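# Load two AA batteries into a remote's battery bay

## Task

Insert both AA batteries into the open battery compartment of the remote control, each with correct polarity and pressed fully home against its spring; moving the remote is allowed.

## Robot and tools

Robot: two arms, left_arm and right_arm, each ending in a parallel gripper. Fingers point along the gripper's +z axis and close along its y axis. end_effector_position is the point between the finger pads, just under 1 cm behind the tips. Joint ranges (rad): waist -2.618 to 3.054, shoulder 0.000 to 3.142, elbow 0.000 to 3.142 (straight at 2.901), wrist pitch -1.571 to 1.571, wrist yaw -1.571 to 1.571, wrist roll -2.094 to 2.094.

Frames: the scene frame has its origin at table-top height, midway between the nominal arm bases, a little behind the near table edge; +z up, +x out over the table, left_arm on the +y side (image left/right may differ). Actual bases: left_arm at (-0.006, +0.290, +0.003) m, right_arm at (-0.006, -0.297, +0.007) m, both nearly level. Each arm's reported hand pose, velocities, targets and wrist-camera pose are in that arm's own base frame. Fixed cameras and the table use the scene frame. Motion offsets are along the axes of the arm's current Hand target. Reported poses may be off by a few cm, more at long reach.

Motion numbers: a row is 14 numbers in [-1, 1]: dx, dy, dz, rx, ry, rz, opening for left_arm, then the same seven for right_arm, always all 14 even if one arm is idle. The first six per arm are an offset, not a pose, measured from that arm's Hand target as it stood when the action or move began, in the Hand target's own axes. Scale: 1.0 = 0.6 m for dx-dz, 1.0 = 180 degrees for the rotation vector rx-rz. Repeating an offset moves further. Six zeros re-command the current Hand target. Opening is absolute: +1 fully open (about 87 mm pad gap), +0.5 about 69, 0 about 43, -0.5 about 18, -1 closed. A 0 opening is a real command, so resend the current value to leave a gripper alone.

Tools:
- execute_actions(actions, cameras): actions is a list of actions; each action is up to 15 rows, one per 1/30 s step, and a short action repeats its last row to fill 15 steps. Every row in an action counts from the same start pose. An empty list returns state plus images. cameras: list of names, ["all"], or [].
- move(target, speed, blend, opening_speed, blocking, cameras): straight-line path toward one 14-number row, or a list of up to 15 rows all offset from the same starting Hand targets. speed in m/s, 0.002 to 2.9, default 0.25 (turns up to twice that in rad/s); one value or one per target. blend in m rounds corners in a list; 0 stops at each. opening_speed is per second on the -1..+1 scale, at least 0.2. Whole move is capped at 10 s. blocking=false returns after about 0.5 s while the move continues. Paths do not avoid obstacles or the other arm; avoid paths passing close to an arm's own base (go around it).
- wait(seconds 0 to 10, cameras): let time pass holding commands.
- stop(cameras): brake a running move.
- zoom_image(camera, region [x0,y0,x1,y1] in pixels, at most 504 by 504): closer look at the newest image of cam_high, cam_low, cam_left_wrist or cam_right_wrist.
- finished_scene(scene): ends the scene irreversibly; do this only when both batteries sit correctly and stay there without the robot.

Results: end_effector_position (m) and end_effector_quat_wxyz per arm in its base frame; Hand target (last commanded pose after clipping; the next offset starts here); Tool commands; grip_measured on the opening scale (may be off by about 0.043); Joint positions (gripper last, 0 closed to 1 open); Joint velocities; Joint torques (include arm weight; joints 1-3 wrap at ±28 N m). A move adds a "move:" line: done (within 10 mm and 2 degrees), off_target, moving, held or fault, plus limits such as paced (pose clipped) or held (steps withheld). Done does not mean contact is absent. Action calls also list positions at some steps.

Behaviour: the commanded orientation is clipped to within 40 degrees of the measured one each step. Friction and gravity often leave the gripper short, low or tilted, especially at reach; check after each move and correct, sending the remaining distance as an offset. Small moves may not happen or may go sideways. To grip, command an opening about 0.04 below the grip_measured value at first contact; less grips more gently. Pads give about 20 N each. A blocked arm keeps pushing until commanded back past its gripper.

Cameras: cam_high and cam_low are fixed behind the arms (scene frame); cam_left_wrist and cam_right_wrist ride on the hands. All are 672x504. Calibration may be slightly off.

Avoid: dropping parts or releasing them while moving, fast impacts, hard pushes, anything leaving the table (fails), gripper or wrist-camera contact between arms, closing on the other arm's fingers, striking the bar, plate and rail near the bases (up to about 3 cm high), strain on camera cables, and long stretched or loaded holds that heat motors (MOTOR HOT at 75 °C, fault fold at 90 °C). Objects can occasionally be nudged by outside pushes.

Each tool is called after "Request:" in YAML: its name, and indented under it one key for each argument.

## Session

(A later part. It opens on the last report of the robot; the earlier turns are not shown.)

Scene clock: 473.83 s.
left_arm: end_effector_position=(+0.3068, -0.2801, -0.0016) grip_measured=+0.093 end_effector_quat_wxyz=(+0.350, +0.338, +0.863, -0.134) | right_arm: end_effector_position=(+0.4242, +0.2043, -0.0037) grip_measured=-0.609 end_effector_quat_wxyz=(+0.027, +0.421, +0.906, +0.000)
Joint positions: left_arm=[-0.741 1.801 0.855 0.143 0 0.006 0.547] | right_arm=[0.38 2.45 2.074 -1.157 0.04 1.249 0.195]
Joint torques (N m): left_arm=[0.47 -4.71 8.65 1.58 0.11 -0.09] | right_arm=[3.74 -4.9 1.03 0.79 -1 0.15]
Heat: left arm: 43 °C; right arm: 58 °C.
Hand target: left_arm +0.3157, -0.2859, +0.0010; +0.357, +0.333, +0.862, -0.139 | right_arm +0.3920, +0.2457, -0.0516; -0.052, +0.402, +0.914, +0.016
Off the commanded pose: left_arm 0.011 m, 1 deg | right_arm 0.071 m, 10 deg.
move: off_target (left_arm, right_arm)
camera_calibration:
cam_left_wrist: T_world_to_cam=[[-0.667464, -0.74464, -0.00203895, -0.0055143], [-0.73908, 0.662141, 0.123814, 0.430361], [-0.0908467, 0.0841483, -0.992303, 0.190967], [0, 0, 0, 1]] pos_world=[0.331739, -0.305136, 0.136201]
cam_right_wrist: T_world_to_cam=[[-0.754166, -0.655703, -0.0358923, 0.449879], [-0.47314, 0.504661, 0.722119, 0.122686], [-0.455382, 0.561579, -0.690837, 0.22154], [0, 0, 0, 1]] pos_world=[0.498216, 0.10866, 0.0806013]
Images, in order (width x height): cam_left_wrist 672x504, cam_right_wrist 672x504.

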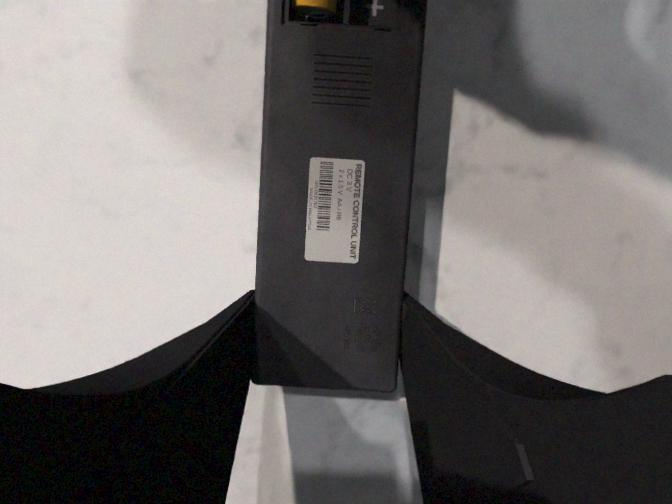

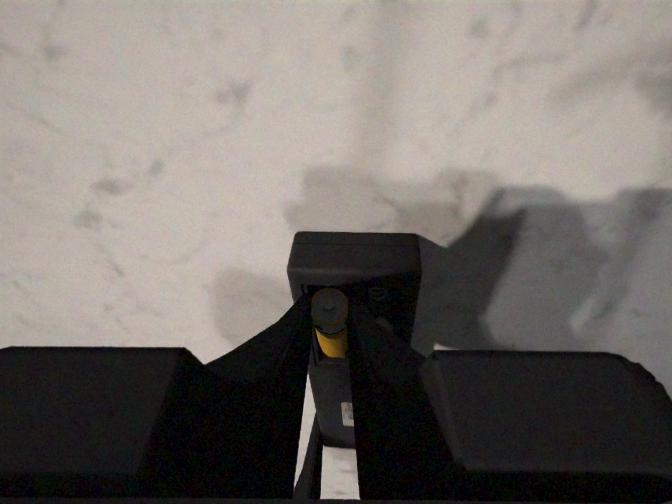

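Request:
move:
  target:
    - [0,0,0,0,0,0,0.0,-0.07,-0.01,0.0,0,0,0,-0.74]
    - [0,0,0,0,0,0,0.0,-0.07,-0.01,0.0,0,0,0,-0.45]
  speed: 0.1
  opening_speed: 0.6
  cameras: ["cam_right_wrist","cam_left_wrist"]

Request:
zoom_image:
  camera: "cam_right_wrist"
  region: [250, 170, 440, 360]

Request:
zoom_image:
  camera: "cam_left_wrist"
  region: [270, 0, 430, 40]

Scene clock: 479.97 s.
left_arm: end_effector_position=(+0.3068, -0.2801, -0.0016) grip_measured=+0.093 end_effector_quat_wxyz=(+0.350, +0.338, +0.864, -0.134) | right_arm: end_effector_position=(+0.4243, +0.1994, -0.0044) grip_measured=-0.451 end_effector_quat_wxyz=(-0.028, +0.412, +0.910, +0.036)
Joint positions: left_arm=[-0.741 1.801 0.855 0.143 -0.001 0.005 0.547] | right_arm=[0.324 2.488 2.117 -1.192 -0.09 1.174 0.275]
Joint torques (N m): left_arm=[0.5 -4.68 8.62 1.57 0.12 -0.1] | right_arm=[1.84 -3.88 2.56 1.07 0.06 0.01]
Heat: left arm: 43 °C; right arm: 56 °C.
Hand target: left_arm +0.3157, -0.2859, +0.0010; +0.357, +0.333, +0.862, -0.139 | right_arm +0.4159, +0.2109, -0.0561; -0.051, +0.402, +0.914, +0.016
Off the commanded pose: left_arm 0.011 m, 1 deg | right_arm 0.054 m, 4 deg.
move: off_target (left_arm, right_arm); target 2's new opening was sent with right_arm's hand 0.054 m and 4 deg from that target
camera_calibration:
cam_left_wrist: T_world_to_cam=[[-0.666911, -0.745135, -0.00176474, -0.005813], [-0.739553, 0.661622, 0.123765, 0.4303], [-0.0910542, 0.0838455, -0.99231, 0.190936], [0, 0, 0, 1]] pos_world=[0.331738, -0.305036, 0.136201]
cam_right_wrist: T_world_to_cam=[[-0.742686, -0.667269, -0.0563015, 0.444021], [-0.429792, 0.410513, 0.804213, 0.126366], [-0.513514, 0.621475, -0.591669, 0.237008], [0, 0, 0, 1]] pos_world=[0.505786, 0.0971121, 0.0636043]
Images, in order (width x height): cam_left_wrist 672x504, cam_right_wrist 672x504.

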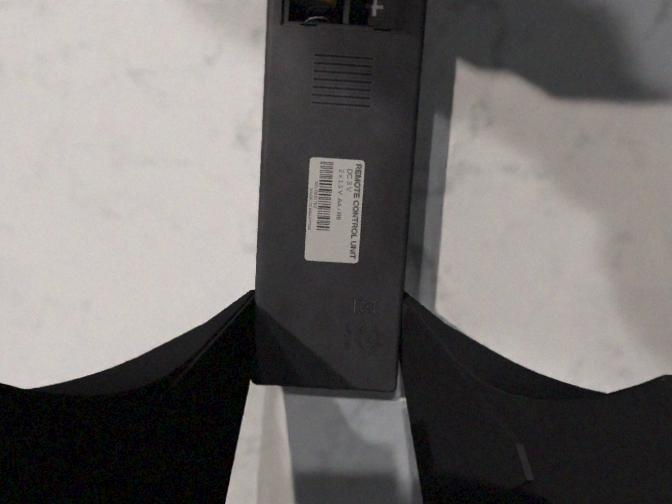

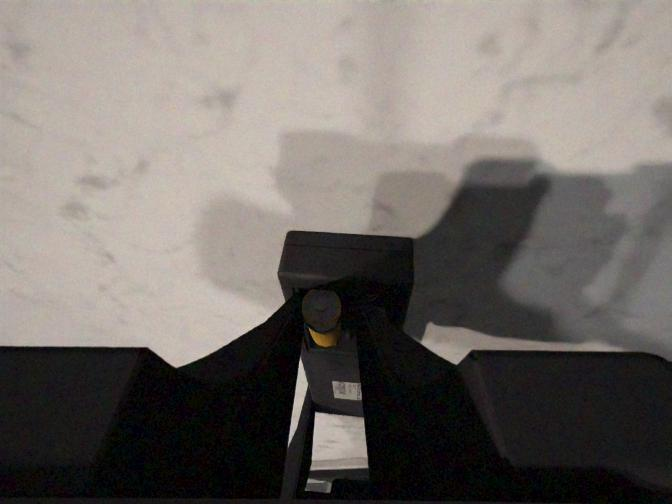

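Scaled by 2.653 from the camera's 672x504 image, which has a finer 960x720 frame.

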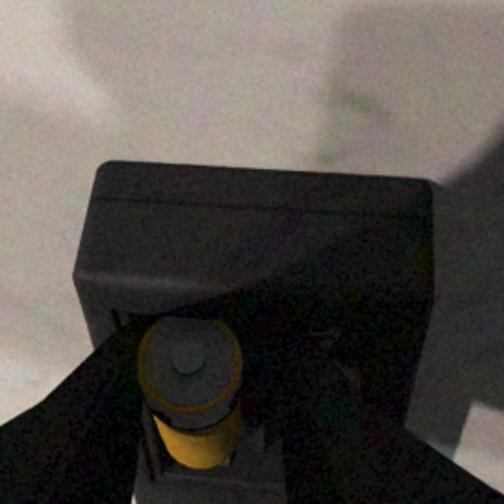

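Scaled by 3.150 from the camera's 672x504 image, which has a finer 960x720 frame.

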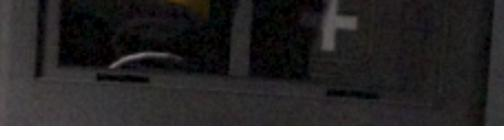

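Request:
move:
  target:
    - [0,0,0,0,0,0,0.0,-0.0117,0.0082,-0.1422,0,0,0,-0.45]
    - [0,0,0,0,0,0,0.0,-0.0117,0.0082,-0.1422,0,0,0,-0.76]
    - [0,0,0,0,0,0,0.0,-0.0135,0.0072,-0.105,0,0,0,-0.76]
  speed: 0.1
  opening_speed: 0.8
  cameras: ["cam_right_wrist","cam_left_wrist"]

Request:
zoom_image:
  camera: "cam_right_wrist"
  region: [250, 170, 440, 360]

Request:
zoom_image:
  camera: "cam_left_wrist"
  region: [270, 0, 430, 40]

Scene clock: 488.70 s.
left_arm: end_effector_position=(+0.3070, -0.2801, -0.0015) grip_measured=+0.093 end_effector_quat_wxyz=(+0.350, +0.337, +0.864, -0.134) | right_arm: end_effector_position=(+0.4236, +0.2028, +0.0054) grip_measured=-0.760 end_effector_quat_wxyz=(-0.072, +0.412, +0.909, +0.010)
Joint positions: left_arm=[-0.741 1.801 0.855 0.143 -0.002 0.005 0.547] | right_arm=[0.323 2.649 2.444 -1.457 -0.112 1.169 0.12]
Joint torques (N m): left_arm=[0.43 -4.71 8.62 1.57 0.12 -0.09] | right_arm=[-0.02 -14.38 4.08 0.56 0.22 -0.16]
Heat: left arm: 43 °C; right arm: 55 °C.
Hand target: left_arm +0.3157, -0.2859, +0.0011; +0.358, +0.333, +0.862, -0.139 | right_arm +0.4296, +0.2034, +0.0057; -0.052, +0.402, +0.914, +0.016
Off the commanded pose: left_arm 0.011 m, 1 deg | right_arm 0.006 m, 3 deg.
move: off_target (left_arm, right_arm)
camera_calibration:
cam_left_wrist: T_world_to_cam=[[-0.666299, -0.745682, -0.00205175, -0.00607723], [-0.740152, 0.661019, 0.123407, 0.430425], [-0.0906663, 0.0837448, -0.992354, 0.190891], [0, 0, 0, 1]] pos_world=[0.331838, -0.305037, 0.136301]
cam_right_wrist: T_world_to_cam=[[-0.741553, -0.670388, 0.0260584, 0.446041], [-0.347752, 0.417303, 0.839599, 0.0804687], [-0.573731, 0.613546, -0.542581, 0.267174], [0, 0, 0, 1]] pos_world=[0.512032, 0.101518, 0.0657787]
Images, in order (width x height): cam_left_wrist 672x504, cam_right_wrist 672x504.

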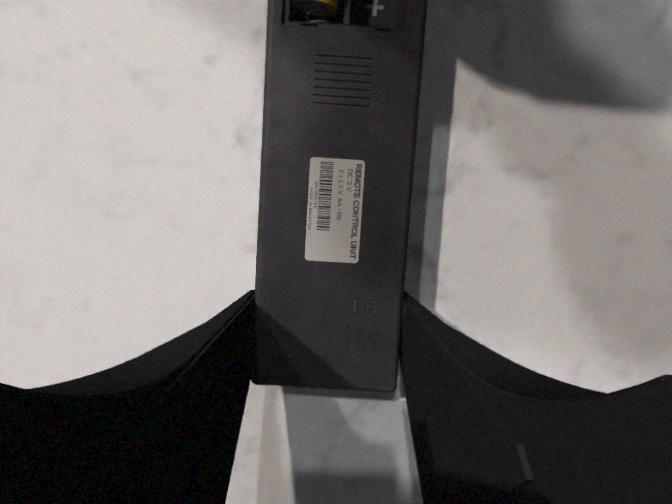

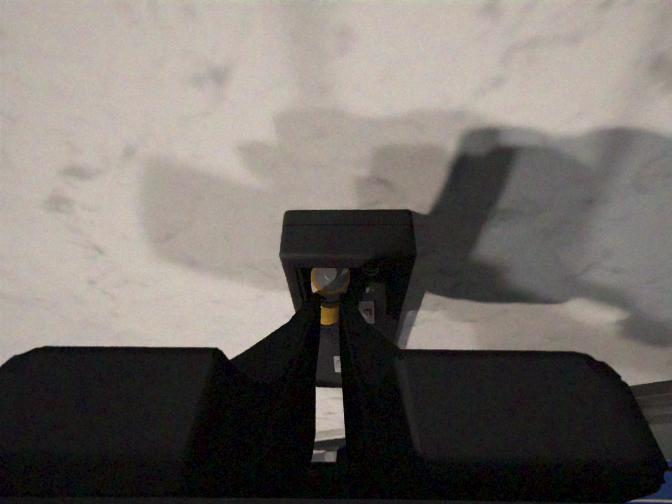

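Scaled by 2.653 from the camera's 672x504 image, which has a finer 960x720 frame.

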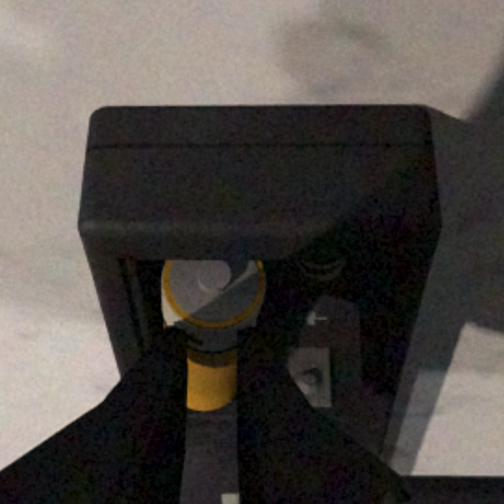

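Scaled by 3.150 from the camera's 672x504 image, which has a finer 960x720 frame.

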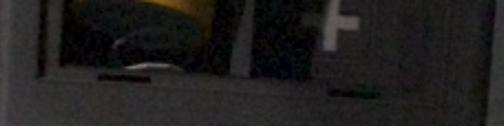

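Request:
move:
  target: [0,0,0,0,0,0,0.0,-0.004,0,0.05,0,0,0,-0.76]
  speed: 0.06
  cameras: ["cam_right_wrist","cam_left_wrist"]

Request:
zoom_image:
  camera: "cam_right_wrist"
  region: [250, 170, 440, 360]

Request:
zoom_image:
  camera: "cam_left_wrist"
  region: [270, 0, 430, 40]

Scene clock: 494.10 s.
left_arm: end_effector_position=(+0.3070, -0.2801, -0.0015) grip_measured=+0.093 end_effector_quat_wxyz=(+0.350, +0.337, +0.864, -0.134) | right_arm: end_effector_position=(+0.4230, +0.2041, -0.0005) grip_measured=-0.759 end_effector_quat_wxyz=(-0.066, +0.410, +0.909, +0.022)
Joint positions: left_arm=[-0.741 1.801 0.855 0.143 -0.002 0.005 0.547] | right_arm=[0.323 2.603 2.333 -1.369 -0.121 1.166 0.121]
Joint torques (N m): left_arm=[0.42 -4.68 8.64 1.57 0.12 -0.08] | right_arm=[0.31 -10.32 2.92 0.94 0.35 -0.09]
Heat: left arm: 43 °C; right arm: 58 °C.
Hand target: left_arm +0.3157, -0.2859, +0.0011; +0.358, +0.333, +0.862, -0.139 | right_arm +0.4287, +0.2038, -0.0245; -0.052, +0.402, +0.914, +0.016
Off the commanded pose: left_arm 0.011 m, 1 deg | right_arm 0.025 m, 2 deg.
move: off_target (left_arm, right_arm)
camera_calibration:
cam_left_wrist: T_world_to_cam=[[-0.666299, -0.745682, -0.00205175, -0.00607723], [-0.740152, 0.661019, 0.123407, 0.430425], [-0.0906663, 0.0837448, -0.992354, 0.190891], [0, 0, 0, 1]] pos_world=[0.331838, -0.305037, 0.136301]
cam_right_wrist: T_world_to_cam=[[-0.740774, -0.671755, -0.000107735, 0.446645], [-0.365625, 0.403057, 0.838966, 0.0952024], [-0.563536, 0.621523, -0.544184, 0.256871], [0, 0, 0, 1]] pos_world=[0.510427, 0.102012, 0.0599617]
Images, in order (width x height): cam_left_wrist 672x504, cam_right_wrist 672x504.

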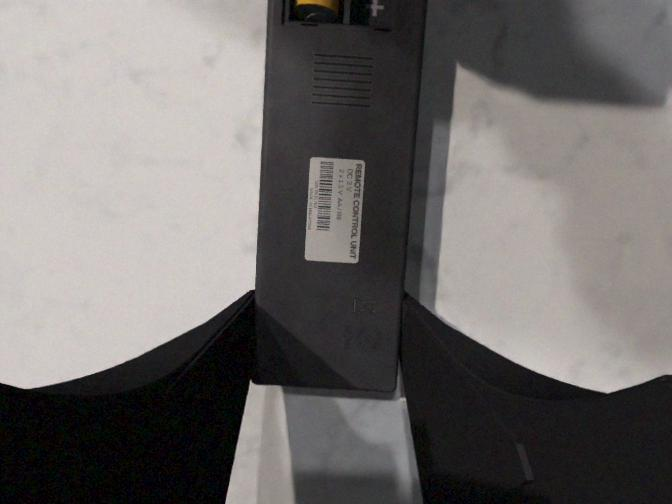

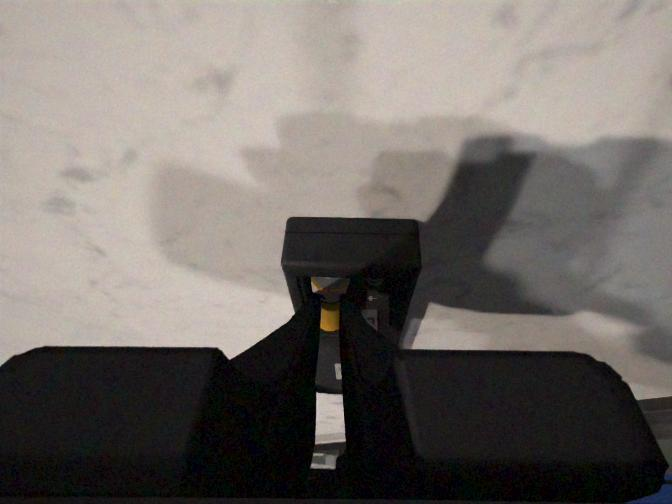

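Scaled by 2.653 from the camera's 672x504 image, which has a finer 960x720 frame.

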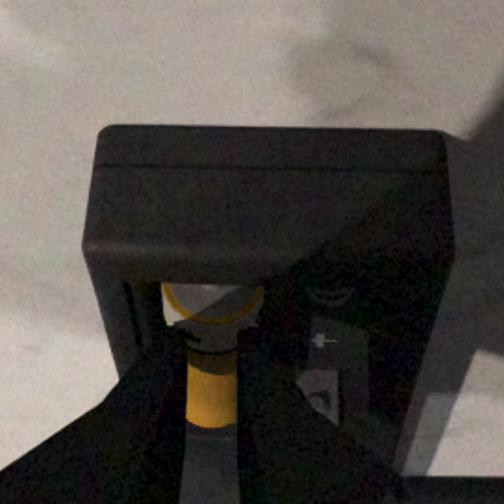

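Scaled by 3.150 from the camera's 672x504 image, which has a finer 960x720 frame.

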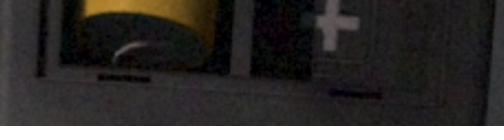

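Request:
move:
  target:
    - [0,0,0,0,0,0,0.0,-0.004,0,0.025,0,0,0,-0.76]
    - [0,0,0,0,0,0,0.0,-0.004,0,-0.12,0,0,0,-0.76]
  speed: [0.06,0.15]
  cameras: ["cam_right_wrist","cam_low"]

Request:
zoom_image:
  camera: "cam_right_wrist"
  region: [250, 170, 440, 360]

Request:
zoom_image:
  camera: "cam_low"
  region: [180, 290, 290, 350]

Scene clock: 499.43 s.
left_arm: end_effector_position=(+0.3070, -0.2801, -0.0015) grip_measured=+0.093 end_effector_quat_wxyz=(+0.350, +0.337, +0.864, -0.134) | right_arm: end_effector_position=(+0.4312, +0.2017, +0.0440) grip_measured=-0.760 end_effector_quat_wxyz=(-0.052, +0.408, +0.911, +0.025)
Joint positions: left_arm=[-0.741 1.801 0.855 0.144 -0.002 0.005 0.547] | right_arm=[0.318 2.65 2.607 -1.572 -0.107 1.158 0.12]
Joint torques (N m): left_arm=[0.44 -4.67 8.66 1.56 0.12 -0.08] | right_arm=[-0.75 -12.83 6.56 0.4 0.16 -0.15]
Heat: left arm: 43 °C; right arm: 58 °C.
Hand target: left_arm +0.3157, -0.2860, +0.0011; +0.358, +0.333, +0.861, -0.139 | right_arm +0.4363, +0.1970, +0.0470; -0.051, +0.402, +0.914, +0.016
Off the commanded pose: left_arm 0.011 m, 1 deg | right_arm 0.007 m, 1 deg.
joint sent to its limit (right arm) — joint 4 (wrist pitch), lower limit. The joint targets still meet the commanded pose.
move: off_target (left_arm)
camera_calibration:
cam_right_wrist: T_world_to_cam=[[-0.73771, -0.674914, -0.0165573, 0.45105], [-0.390163, 0.406194, 0.826304, 0.0724031], [-0.550959, 0.616033, -0.56298, 0.283742], [0, 0, 0, 1]] pos_world=[0.517324, 0.100216, 0.107382]
Images, in order (width x height): cam_low 672x504, cam_right_wrist 672x504.

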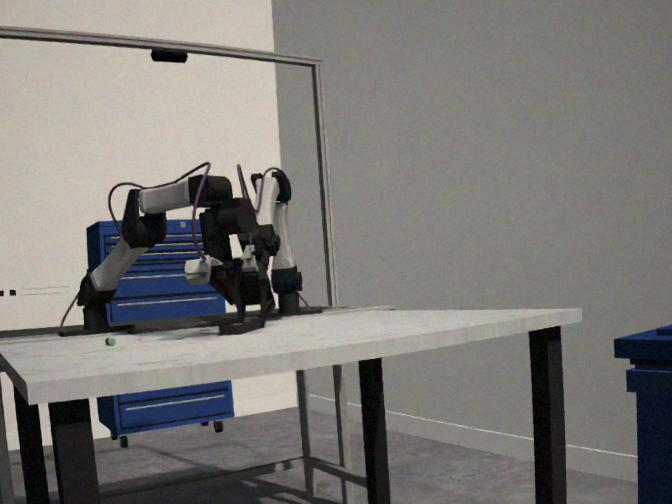

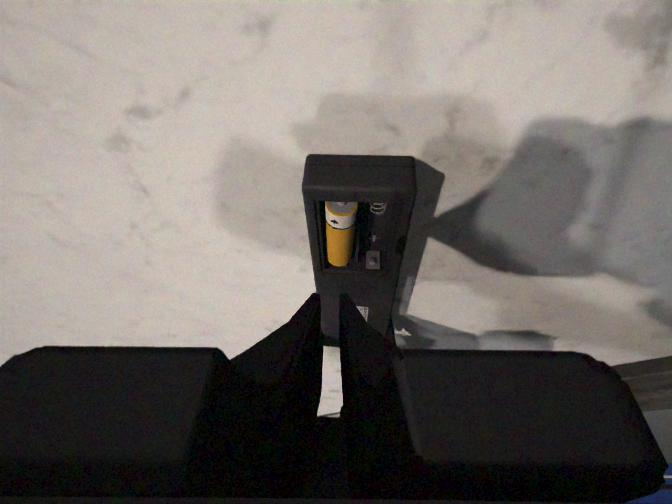

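Scaled by 2.653 from the camera's 672x504 image, which has a finer 960x720 frame.

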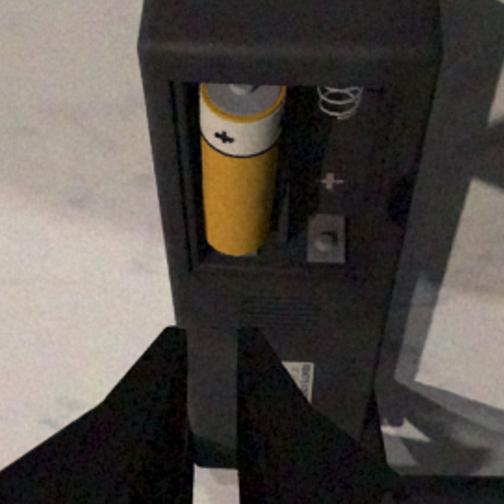

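Scaled by 4.582 from the camera's 672x504 image, which has a finer 960x720 frame.

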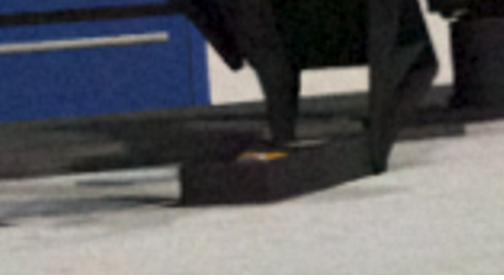

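Request:
move:
  target: [0,0,0,0,0,0,0.0,-0.247,-0.376,-0.0353,0.0213,-0.0266,-0.216,-0.1]
  speed: 0.3
  opening_speed: 0.8
  cameras: ["cam_right_wrist"]

Request:
zoom_image:
  camera: "cam_right_wrist"
  region: [230, 150, 450, 350]

Scene clock: 515.73 s.
left_arm: end_effector_position=(+0.3070, -0.2801, -0.0015) grip_measured=+0.093 end_effector_quat_wxyz=(+0.350, +0.337, +0.864, -0.134) | right_arm: end_effector_position=(+0.3643, -0.0661, +0.0424) grip_measured=-0.100 end_effector_quat_wxyz=(-0.047, +0.085, +0.995, -0.012)
Joint positions: left_arm=[-0.741 1.801 0.855 0.144 -0.002 0.005 0.547] | right_arm=[-0.165 2.243 1.871 -1.29 0.032 0.006 0.45]
Joint torques (N m): left_arm=[0.44 -4.7 8.65 1.57 0.12 -0.08] | right_arm=[0.43 -14.65 4.98 0.43 0.08 -0.23]
Heat: left arm: 43 °C; right arm: 59 °C.
Hand target: left_arm +0.3157, -0.2860, +0.0011; +0.358, +0.333, +0.861, -0.139 | right_arm +0.3711, -0.0658, +0.0548; -0.019, +0.074, +0.997, -0.014
Off the commanded pose: left_arm 0.011 m, 1 deg | right_arm 0.014 m, 3 deg.
move: off_target (left_arm, right_arm)
camera_calibration:
cam_right_wrist: T_world_to_cam=[[-0.154723, -0.987791, 0.0181326, -0.0135597], [-0.573626, 0.104763, 0.81239, 0.203869], [-0.804372, 0.115294, -0.582832, 0.471008], [0, 0, 0, 1]] pos_world=[0.493712, -0.0890567, 0.109143]
Images, in order (width x height): cam_right_wrist 672x504.

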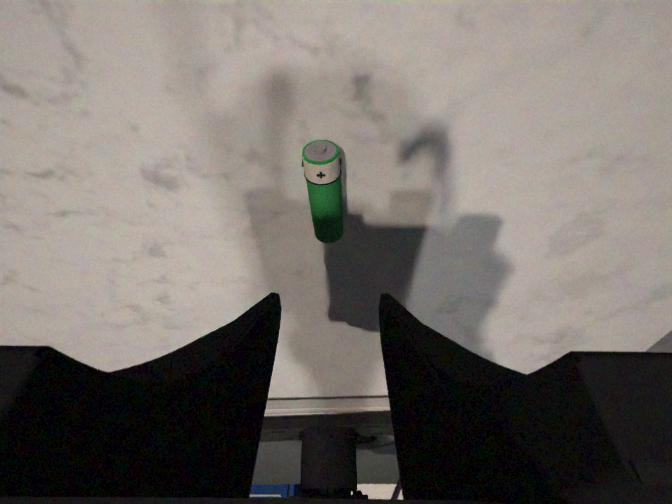

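Scaled by 2.291 from the camera's 672x504 image, which has a finer 960x720 frame.

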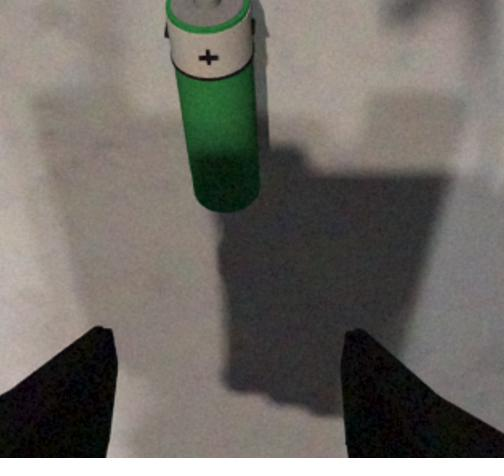

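Request:
move:
  target:
    - [0,0,0,0,0,0,0.0,-0.0057,0.0042,0.07,0,0,-0.0167,-0.1]
    - [0,0,0,0,0,0,0.0,-0.0057,0.0042,0.1047,0,0,-0.0167,-0.1]
  speed: [0.15,0.07]
  blend: [0.006,0]
  cameras: ["cam_right_wrist"]

Request:
zoom_image:
  camera: "cam_right_wrist"
  region: [230, 180, 450, 380]

Scene clock: 525.67 s.
left_arm: end_effector_position=(+0.3070, -0.2801, -0.0015) grip_measured=+0.093 end_effector_quat_wxyz=(+0.350, +0.337, +0.864, -0.134) | right_arm: end_effector_position=(+0.3671, -0.0686, -0.0069) grip_measured=-0.100 end_effector_quat_wxyz=(-0.028, +0.062, +0.998, -0.013)
Joint positions: left_arm=[-0.741 1.801 0.855 0.144 -0.002 0.005 0.547] | right_arm=[-0.165 2.261 1.71 -1.073 0.032 -0.041 0.45]
Joint torques (N m): left_arm=[0.44 -4.7 8.64 1.58 0.13 -0.09] | right_arm=[0.75 -10.89 5.07 0.54 0.04 -0.22]
Heat: left arm: 43 °C; right arm: 60 °C.
Hand target: left_arm +0.3157, -0.2860, +0.0011; +0.358, +0.333, +0.861, -0.139 | right_arm +0.3723, -0.0654, -0.0082; -0.019, +0.048, +0.999, -0.014
Off the commanded pose: left_arm 0.011 m, 1 deg | right_arm 0.006 m, 2 deg.
move: off_target (left_arm)
camera_calibration:
cam_right_wrist: T_world_to_cam=[[-0.109004, -0.993914, 0.015934, -0.031852], [-0.606716, 0.0792195, 0.790961, 0.256032], [-0.787409, 0.0765501, -0.611659, 0.435697], [0, 0, 0, 1]] pos_world=[0.494939, -0.0852935, 0.0644934]
Images, in order (width x height): cam_right_wrist 672x504.

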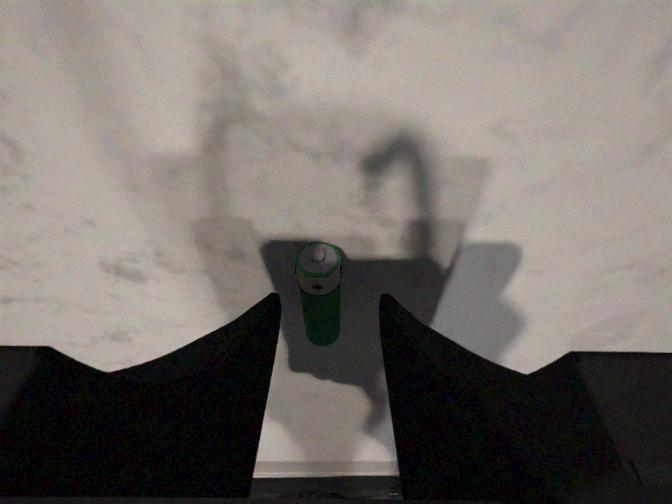

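Scaled by 2.291 from the camera's 672x504 image, which has a finer 960x720 frame.

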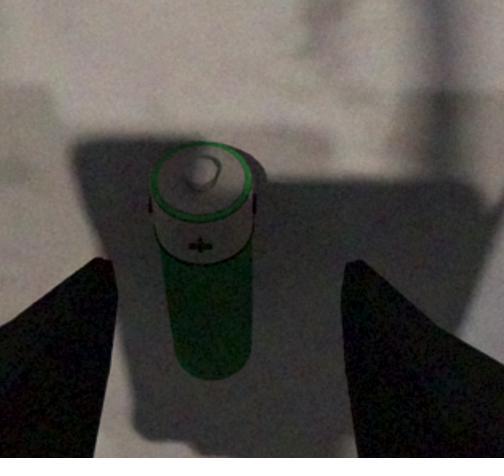

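Request:
move:
  target:
    - [0,0,0,0,0,0,0.0,0,0.002,0.0085,0,0,0,-0.1]
    - [0,0,0,0,0,0,0.0,0,0.002,0.0085,0,0,0,-0.7]
    - [0,0,0,0,0,0,0.0,0,0.002,-0.075,0,0,0,-0.7]
  speed: [0.07,0.07,0.15]
  opening_speed: 1.0

Scene clock: 533.77 s.
left_arm: end_effector_position=(+0.3070, -0.2801, -0.0015) grip_measured=+0.093 end_effector_quat_wxyz=(+0.350, +0.337, +0.864, -0.134) | right_arm: end_effector_position=(+0.3632, -0.0661, +0.0197) grip_measured=-0.607 end_effector_quat_wxyz=(-0.048, +0.059, +0.997, -0.011)
Joint positions: left_arm=[-0.741 1.801 0.855 0.144 -0.002 0.005 0.547] | right_arm=[-0.16 2.257 1.802 -1.209 0.032 -0.041 0.197]
Joint torques (N m): left_arm=[0.49 -4.72 8.64 1.57 0.13 -0.08] | right_arm=[0.53 -14.17 7.04 0.25 0.1 -0.12]
Heat: left arm: 43 °C; right arm: 61 °C.
Hand target: left_arm +0.3157, -0.2860, +0.0011; +0.358, +0.333, +0.861, -0.139 | right_arm +0.3741, -0.0630, +0.0367; -0.020, +0.048, +0.999, -0.014
Off the commanded pose: left_arm 0.011 m, 1 deg | right_arm 0.021 m, 4 deg.
move: off_target (left_arm, right_arm)

Request:
move:
  target:
    - [0,0,0,0,0,0,0.0,0,0,0,0,0,0.28,-0.7]
    - [0,0,0,0,0,0,0.0,0,0,0.01,0,0,0.556,-0.7]
    - [0,0,0,0,0,0,0.0,0,0,0.06,0,0,0.556,-0.7]
    - [0,0,0,0,0,0,0.0,0,0,0.083,0,0,0.556,-0.7]
    - [0,0,0,0,0,0,0.0,0,0,0.083,0,0,0.556,-0.2]
  speed: [0.4,0.4,0.15,0.05,0.05]
  blend: [0.002,0.004,0.004,0,0]
  opening_speed: 0.6
  cameras: ["cam_right_wrist"]

Request:
zoom_image:
  camera: "cam_right_wrist"
  region: [230, 180, 450, 380]

Scene clock: 544.80 s.
left_arm: end_effector_position=(+0.3070, -0.2801, -0.0015) grip_measured=+0.093 end_effector_quat_wxyz=(+0.350, +0.337, +0.864, -0.134) | right_arm: end_effector_position=(+0.3687, -0.0618, -0.0113) grip_measured=-0.200 end_effector_quat_wxyz=(-0.008, +0.790, +0.613, -0.026)
Joint positions: left_arm=[-0.741 1.801 0.855 0.144 -0.002 0.005 0.547] | right_arm=[-0.263 2.099 1.441 -0.957 0.032 1.56 0.4]
Joint torques (N m): left_arm=[0.43 -4.7 8.65 1.57 0.13 -0.07] | right_arm=[-0.58 -9.1 4.79 0.47 0.17 0.19]
Heat: left arm: 43 °C; right arm: 63 °C.
Hand target: left_arm +0.3157, -0.2860, +0.0011; +0.358, +0.333, +0.861, -0.139 | right_arm +0.3721, -0.0643, -0.0131; -0.002, +0.796, +0.605, -0.024
Off the commanded pose: left_arm 0.011 m, 1 deg | right_arm 0.005 m, 1 deg.
move: off_target (left_arm)
camera_calibration:
cam_right_wrist: T_world_to_cam=[[-0.971504, 0.2349, 0.0316653, 0.369138], [0.181773, 0.652623, 0.735556, 0.00398489], [0.152117, 0.720351, -0.676724, 0.126411], [0, 0, 0, 1]] pos_world=[0.338665, -0.180371, 0.0709252]
Images, in order (width x height): cam_right_wrist 672x504.

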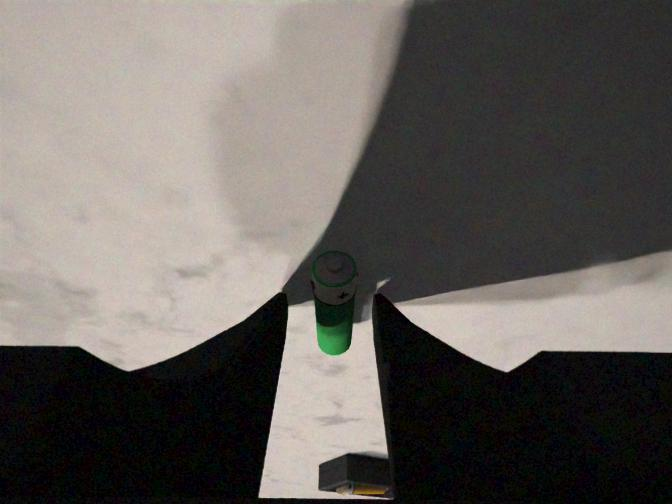

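Scaled by 2.291 from the camera's 672x504 image, which has a finer 960x720 frame.

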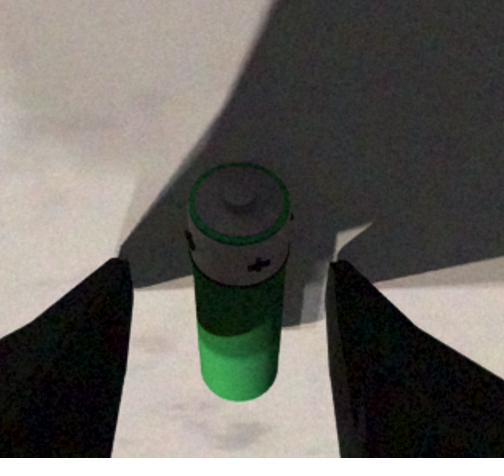

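Request:
move:
  target:
    - [0,0,0,0,0,0,0.0,0,0,-0.09,0,0,0,-0.2]
    - [0,0,0,0,0,0,0.0,-0.01,-0.003,-0.09,0,0,-0.5,-0.2]
    - [0,0,0,0,0,0,0.0,-0.0212,-0.0057,-0.05,-0.1034,-0.0018,-0.9835,-0.2]
  speed: [0.2,0.4,0.4]
  blend: [0.01,0.005,0]
  cameras: ["cam_right_wrist"]

Request:
zoom_image:
  camera: "cam_right_wrist"
  region: [230, 180, 450, 380]

Scene clock: 560.20 s.
left_arm: end_effector_position=(+0.3070, -0.2801, -0.0015) grip_measured=+0.093 end_effector_quat_wxyz=(+0.350, +0.337, +0.864, -0.134) | right_arm: end_effector_position=(+0.3590, -0.0751, +0.0068) grip_measured=-0.200 end_effector_quat_wxyz=(+0.037, -0.581, +0.810, +0.074)
Joint positions: left_arm=[-0.741 1.801 0.855 0.144 -0.002 0.005 0.547] | right_arm=[-0.17 2.081 1.501 -1.046 -0.157 -1.419 0.4]
Joint torques (N m): left_arm=[0.46 -4.71 8.61 1.57 0.13 -0.09] | right_arm=[-0.62 -12.71 4.97 0.49 -0.22 -0.18]
Heat: left arm: 43 °C; right arm: 61 °C.
Hand target: left_arm +0.3157, -0.2860, +0.0011; +0.358, +0.333, +0.861, -0.139 | right_arm +0.3667, -0.0749, +0.0176; +0.061, -0.587, +0.805, +0.063
Off the commanded pose: left_arm 0.011 m, 1 deg | right_arm 0.013 m, 3 deg.
move: off_target (left_arm, right_arm)
camera_calibration:
cam_right_wrist: T_world_to_cam=[[0.950284, -0.298528, -0.0885544, -0.366808], [-0.172415, -0.741262, 0.648694, 0.0242203], [-0.259296, -0.601175, -0.75588, 0.198689], [0, 0, 0, 1]] pos_world=[0.404267, 0.0278976, 0.101991]
Images, in order (width x height): cam_right_wrist 672x504.

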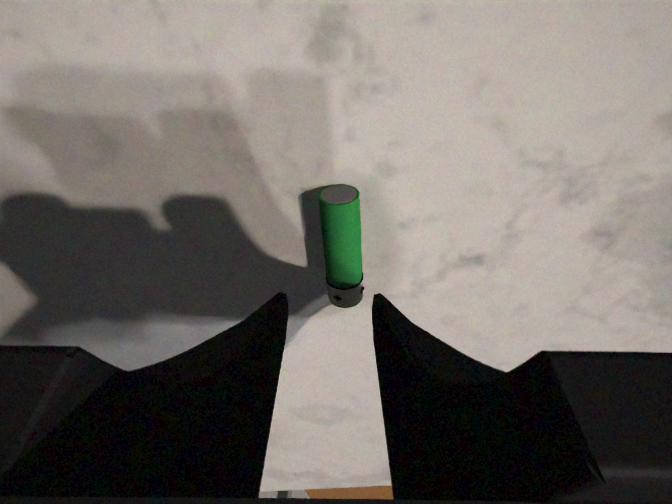

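Scaled by 2.291 from the camera's 672x504 image, which has a finer 960x720 frame.

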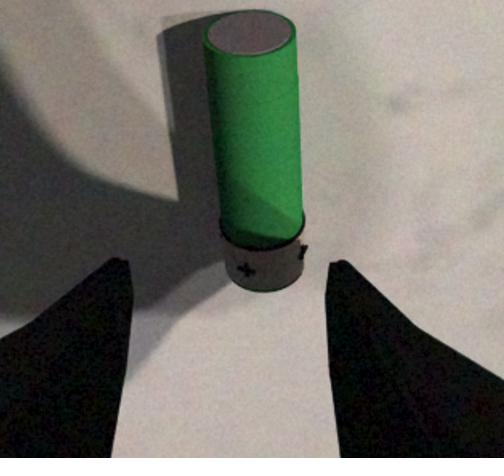

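Request:
move:
  target:
    - [0,0,0,0,0,0,0.0,0.0137,-0.0025,0.047,0,0,-0.015,-0.2]
  speed: 0.07
  cameras: ["cam_right_wrist"]

Request:
zoom_image:
  camera: "cam_right_wrist"
  region: [230, 180, 450, 380]

Scene clock: 572.87 s.
left_arm: end_effector_position=(+0.3070, -0.2801, -0.0015) grip_measured=+0.093 end_effector_quat_wxyz=(+0.350, +0.337, +0.864, -0.134) | right_arm: end_effector_position=(+0.3580, -0.0779, -0.0096) grip_measured=-0.200 end_effector_quat_wxyz=(+0.044, -0.599, +0.797, +0.068)
Joint positions: left_arm=[-0.741 1.801 0.855 0.144 -0.002 0.005 0.547] | right_arm=[-0.178 2.081 1.433 -0.962 -0.158 -1.47 0.4]
Joint torques (N m): left_arm=[0.46 -4.7 8.68 1.57 0.12 -0.09] | right_arm=[-0.72 -9.55 4.6 0.69 -0.17 -0.24]
Heat: left arm: 43 °C; right arm: 61 °C.
Hand target: left_arm +0.3157, -0.2860, +0.0011; +0.358, +0.333, +0.861, -0.139 | right_arm +0.3664, -0.0782, -0.0117; +0.062, -0.606, +0.790, +0.062
Off the commanded pose: left_arm 0.011 m, 1 deg | right_arm 0.009 m, 2 deg.
move: off_target (left_arm)
camera_calibration:
cam_right_wrist: T_world_to_cam=[[0.96379, -0.258371, -0.0659861, -0.369653], [-0.156192, -0.747521, 0.645614, 0.0263885], [-0.216134, -0.611929, -0.760808, 0.168038], [0, 0, 0, 1]] pos_world=[0.396708, 0.0270461, 0.086416]
Images, in order (width x height): cam_right_wrist 672x504.

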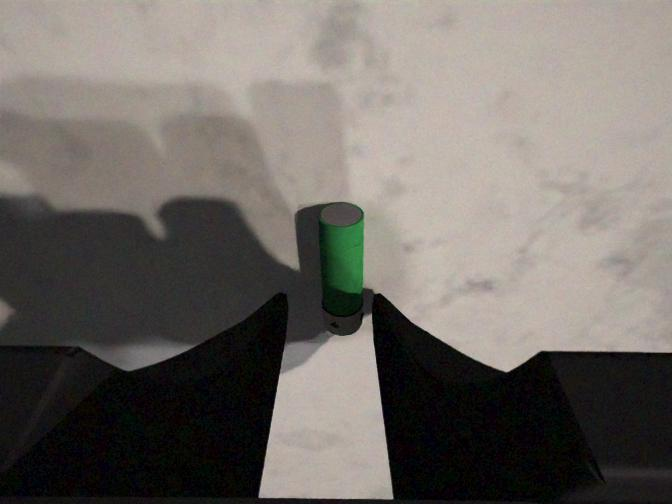

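Scaled by 2.291 from the camera's 672x504 image, which has a finer 960x720 frame.

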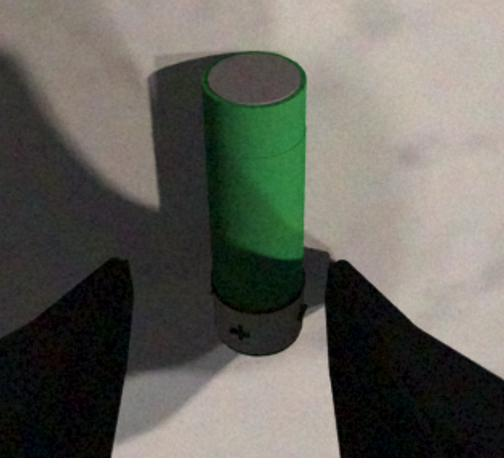

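Request:
move:
  target:
    - [0,0,0,0,0,0,0.0,0.0,-0.01,-0.03,0,0,0,-0.2]
    - [0,0,0,0,0,0,0.0,0.0,-0.0085,0.0,0,0,0,-0.2]
  speed: 0.08
  cameras: ["cam_right_wrist"]

Request:
zoom_image:
  camera: "cam_right_wrist"
  region: [230, 180, 450, 380]

Scene clock: 579.30 s.
left_arm: end_effector_position=(+0.3070, -0.2801, -0.0015) grip_measured=+0.093 end_effector_quat_wxyz=(+0.350, +0.337, +0.864, -0.134) | right_arm: end_effector_position=(+0.3656, -0.0829, -0.0098) grip_measured=-0.200 end_effector_quat_wxyz=(+0.051, -0.601, +0.795, +0.063)
Joint positions: left_arm=[-0.741 1.801 0.855 0.144 -0.002 0.005 0.547] | right_arm=[-0.188 2.095 1.456 -0.956 -0.16 -1.484 0.4]
Joint torques (N m): left_arm=[0.44 -4.71 8.62 1.58 0.12 -0.09] | right_arm=[0.1 -9.39 4.79 0.55 -0.25 -0.1]
Heat: left arm: 43 °C; right arm: 60 °C.
Hand target: left_arm +0.3157, -0.2860, +0.0011; +0.358, +0.333, +0.861, -0.139 | right_arm +0.3712, -0.0794, -0.0118; +0.062, -0.606, +0.791, +0.062
Off the commanded pose: left_arm 0.011 m, 1 deg | right_arm 0.007 m, 2 deg.
move: off_target (left_arm)
camera_calibration:
cam_right_wrist: T_world_to_cam=[[0.965799, -0.254608, -0.0490655, -0.378632], [-0.164502, -0.747928, 0.643073, 0.0269036], [-0.200429, -0.613007, -0.764232, 0.160571], [0, 0, 0, 1]] pos_world=[0.402291, 0.0221506, 0.0868349]
Images, in order (width x height): cam_right_wrist 672x504.

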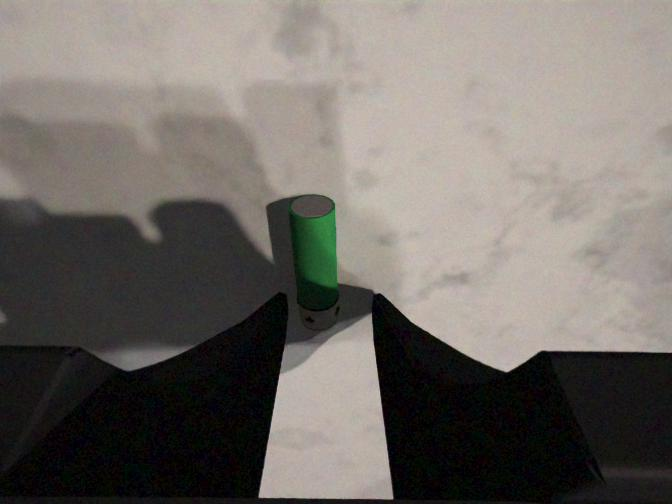

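Scaled by 2.291 from the camera's 672x504 image, which has a finer 960x720 frame.

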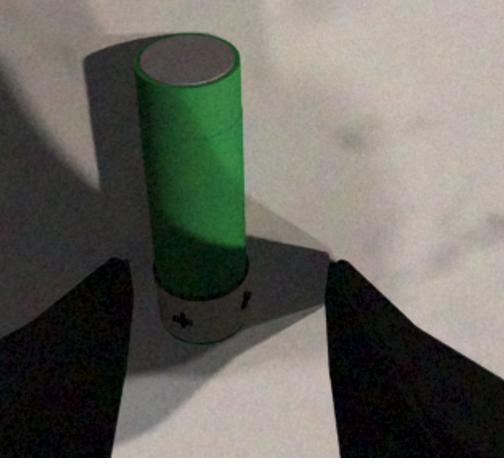

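Request:
move:
  target:
    - [0,0,0,0,0,0,0.0,0.0,0.006,-0.03,0,0,0,-0.2]
    - [0,0,0,0,0,0,0.0,0.0,0.006,0.0,0,0,0,-0.2]
  speed: 0.08
  cameras: ["cam_right_wrist"]

Request:
zoom_image:
  camera: "cam_right_wrist"
  region: [230, 180, 450, 380]

Scene clock: 584.77 s.
left_arm: end_effector_position=(+0.3070, -0.2801, -0.0015) grip_measured=+0.093 end_effector_quat_wxyz=(+0.350, +0.337, +0.864, -0.134) | right_arm: end_effector_position=(+0.3591, -0.0817, -0.0100) grip_measured=-0.200 end_effector_quat_wxyz=(+0.044, -0.600, +0.795, +0.071)
Joint positions: left_arm=[-0.741 1.801 0.855 0.144 -0.002 0.005 0.547] | right_arm=[-0.188 2.092 1.448 -0.974 -0.16 -1.485 0.4]
Joint torques (N m): left_arm=[0.46 -4.66 8.62 1.56 0.12 -0.09] | right_arm=[0.02 -10.09 4.03 0.71 -0.18 -0.1]
Heat: left arm: 43 °C; right arm: 59 °C.
Hand target: left_arm +0.3157, -0.2860, +0.0011; +0.358, +0.333, +0.861, -0.139 | right_arm +0.3678, -0.0785, -0.0117; +0.062, -0.606, +0.790, +0.062
Off the commanded pose: left_arm 0.011 m, 1 deg | right_arm 0.009 m, 3 deg.
move: off_target (left_arm, right_arm)
camera_calibration:
cam_right_wrist: T_world_to_cam=[[0.964708, -0.253682, -0.0705994, -0.371754], [-0.150305, -0.750639, 0.643389, 0.0214686], [-0.216211, -0.610071, -0.762277, 0.165785], [0, 0, 0, 1]] pos_world=[0.397706, 0.0229485, 0.0863158]
Images, in order (width x height): cam_right_wrist 672x504.

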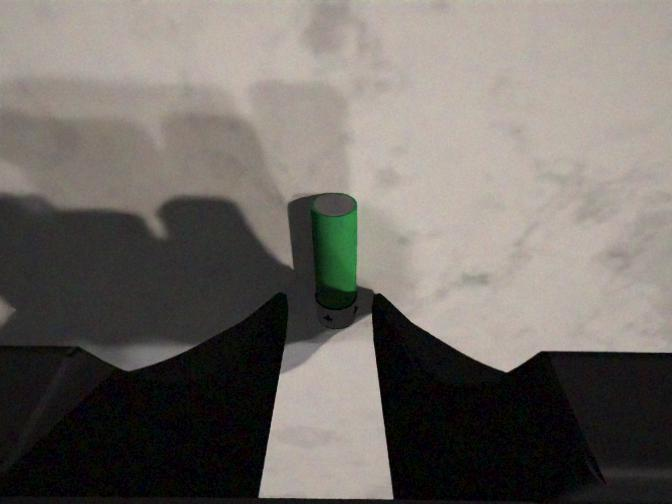

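Scaled by 2.291 from the camera's 672x504 image, which has a finer 960x720 frame.

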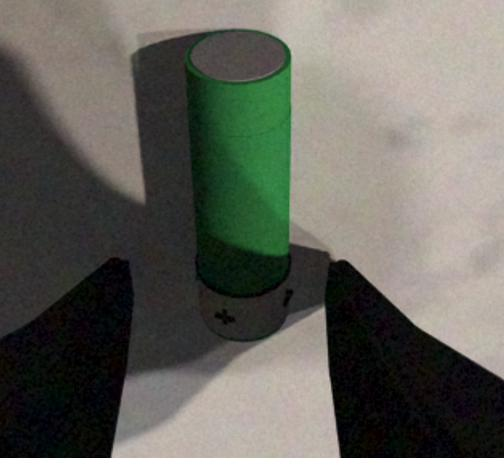

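Request:
move:
  target: [0,0,0,0,0,0,0.0,0,0,0,0,0,0,-0.72]
  opening_speed: 0.6

Request:
move:
  target:
    - [0,0,0,0,0,0,0.0,-0.0188,0.0025,-0.1064,0,0,0,-0.72]
    - [0,0,0,0,0,0,0.0,-0.5015,0.0945,-0.0053,-0.0016,0.0811,0.6816,-0.72]
  speed: [0.2,0.4]
  blend: [0.02,0]
  cameras: ["cam_right_wrist","cam_left_wrist"]

Request:
zoom_image:
  camera: "cam_right_wrist"
  region: [230, 130, 450, 370]

Scene clock: 605.47 s.
left_arm: end_effector_position=(+0.3070, -0.2801, -0.0015) grip_measured=+0.093 end_effector_quat_wxyz=(+0.350, +0.337, +0.864, -0.134) | right_arm: end_effector_position=(+0.3658, -0.0832, -0.0105) grip_measured=-0.609 end_effector_quat_wxyz=(+0.052, -0.601, +0.795, +0.060)
Joint positions: left_arm=[-0.741 1.801 0.855 0.144 -0.002 0.005 0.547] | right_arm=[-0.188 2.092 1.448 -0.946 -0.158 -1.485 0.195]
Joint torques (N m): left_arm=[0.44 -4.72 8.62 1.58 0.12 -0.08] | right_arm=[0.06 -10.13 3.85 0.52 -0.23 -0.11]
Heat: left arm: 43 °C; right arm: 57 °C.
Hand target: left_arm +0.3157, -0.2860, +0.0011; +0.358, +0.333, +0.861, -0.139 | right_arm +0.3678, -0.0786, -0.0117; +0.062, -0.606, +0.791, +0.062
Off the commanded pose: left_arm 0.011 m, 1 deg | right_arm 0.005 m, 1 deg.
move: off_target (left_arm)

Scene clock: 609.43 s.
left_arm: end_effector_position=(+0.3070, -0.2801, -0.0015) grip_measured=+0.093 end_effector_quat_wxyz=(+0.350, +0.337, +0.864, -0.134) | right_arm: end_effector_position=(+0.3866, +0.2154, +0.0403) grip_measured=-0.609 end_effector_quat_wxyz=(-0.111, +0.393, +0.913, +0.012)
Joint positions: left_arm=[-0.741 1.801 0.855 0.144 -0.002 0.005 0.547] | right_arm=[0.356 2.534 2.34 -1.522 -0.17 1.156 0.195]
Joint torques (N m): left_arm=[0.44 -4.7 8.64 1.58 0.12 -0.09] | right_arm=[0.05 -12.07 7.36 0.13 -0.09 0.15]
Heat: left arm: 43 °C; right arm: 57 °C.
Hand target: left_arm +0.3157, -0.2860, +0.0011; +0.358, +0.333, +0.861, -0.139 | right_arm +0.3903, +0.2216, +0.0449; -0.108, +0.398, +0.911, +0.022
Off the commanded pose: left_arm 0.011 m, 1 deg | right_arm 0.008 m, 1 deg.
move: off_target (left_arm)
camera_calibration:
cam_left_wrist: T_world_to_cam=[[-0.666303, -0.745678, -0.00210231, -0.0060014], [-0.740186, 0.661048, 0.123044, 0.43057], [-0.0903616, 0.0835407, -0.992399, 0.190742], [0, 0, 0, 1]] pos_world=[0.331939, -0.305037, 0.136301]
cam_right_wrist: T_world_to_cam=[[-0.713043, -0.699427, 0.048696, 0.420518], [-0.304637, 0.371625, 0.876978, 0.0247375], [-0.631479, 0.610489, -0.478056, 0.277493], [0, 0, 0, 1]] pos_world=[0.482615, 0.115523, 0.0904854]
Images, in order (width x height): cam_left_wrist 672x504, cam_right_wrist 672x504.

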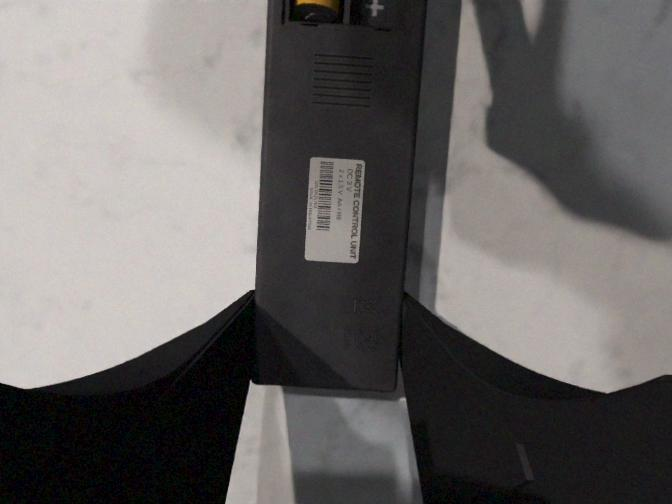

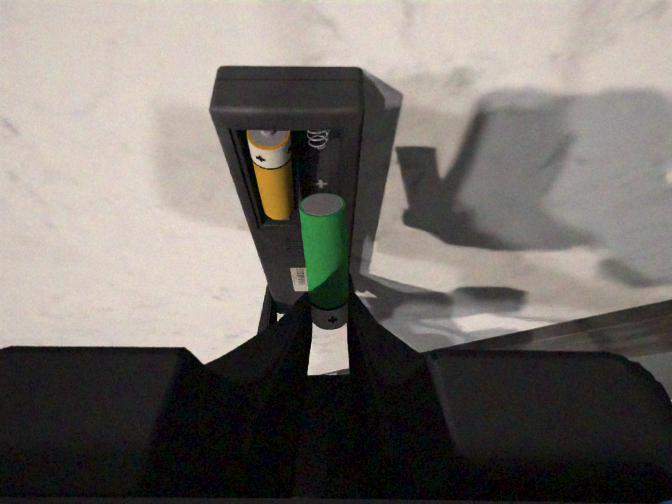

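Scaled by 2.100 from the camera's 672x504 image, which has a finer 960x720 frame.

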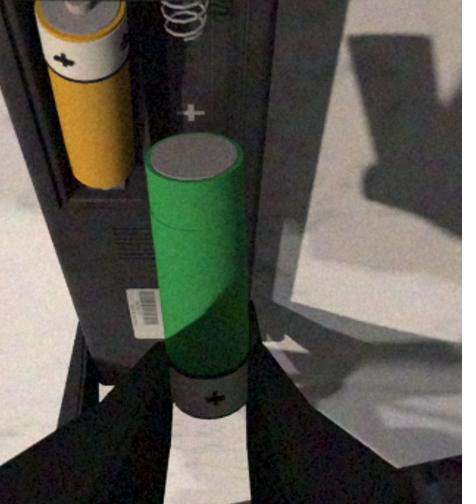

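Request:
move:
  target: [0,0,0,0,0,0,0.0,-0.006,0.006,0.0375,0,0,0,-0.72]
  speed: 0.1
  cameras: ["cam_right_wrist"]

Request:
zoom_image:
  camera: "cam_right_wrist"
  region: [230, 130, 450, 370]

Scene clock: 632.57 s.
left_arm: end_effector_position=(+0.3070, -0.2801, -0.0015) grip_measured=+0.093 end_effector_quat_wxyz=(+0.350, +0.337, +0.864, -0.134) | right_arm: end_effector_position=(+0.3895, +0.2166, +0.0215) grip_measured=-0.609 end_effector_quat_wxyz=(-0.110, +0.395, +0.912, +0.012)
Joint positions: left_arm=[-0.741 1.801 0.855 0.144 -0.002 0.005 0.547] | right_arm=[0.356 2.55 2.296 -1.46 -0.17 1.161 0.195]
Joint torques (N m): left_arm=[0.47 -4.7 8.66 1.58 0.12 -0.07] | right_arm=[0.5 -12.6 5.31 0.31 -0.06 0.23]
Heat: left arm: 43 °C; right arm: 57 °C.
Hand target: left_arm +0.3157, -0.2860, +0.0011; +0.358, +0.333, +0.861, -0.139 | right_arm +0.3914, +0.2243, +0.0220; -0.108, +0.398, +0.911, +0.022
Off the commanded pose: left_arm 0.011 m, 1 deg | right_arm 0.008 m, 1 deg.
move: off_target (left_arm)
camera_calibration:
cam_right_wrist: T_world_to_cam=[[-0.716142, -0.696259, 0.0486264, 0.424835], [-0.303533, 0.373422, 0.876598, 0.040919], [-0.628497, 0.613009, -0.478761, 0.268013], [0, 0, 0, 1]] pos_world=[0.485108, 0.116221, 0.0717865]
Images, in order (width x height): cam_right_wrist 672x504.

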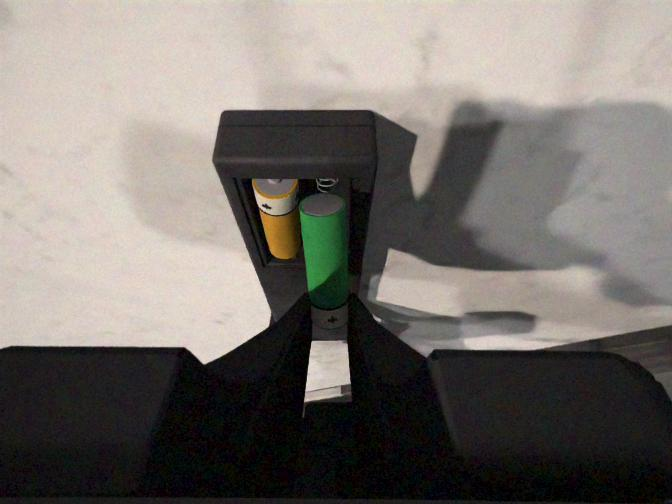

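Scaled by 2.100 from the camera's 672x504 image, which has a finer 960x720 frame.

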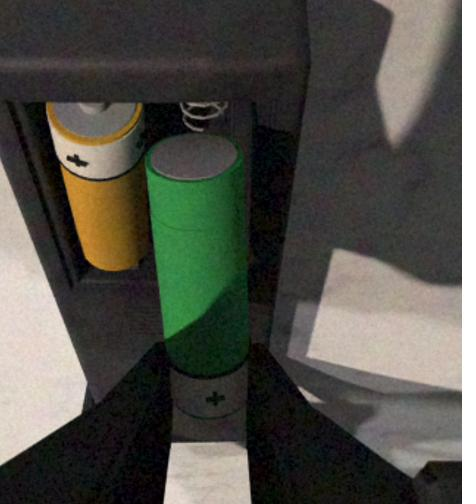

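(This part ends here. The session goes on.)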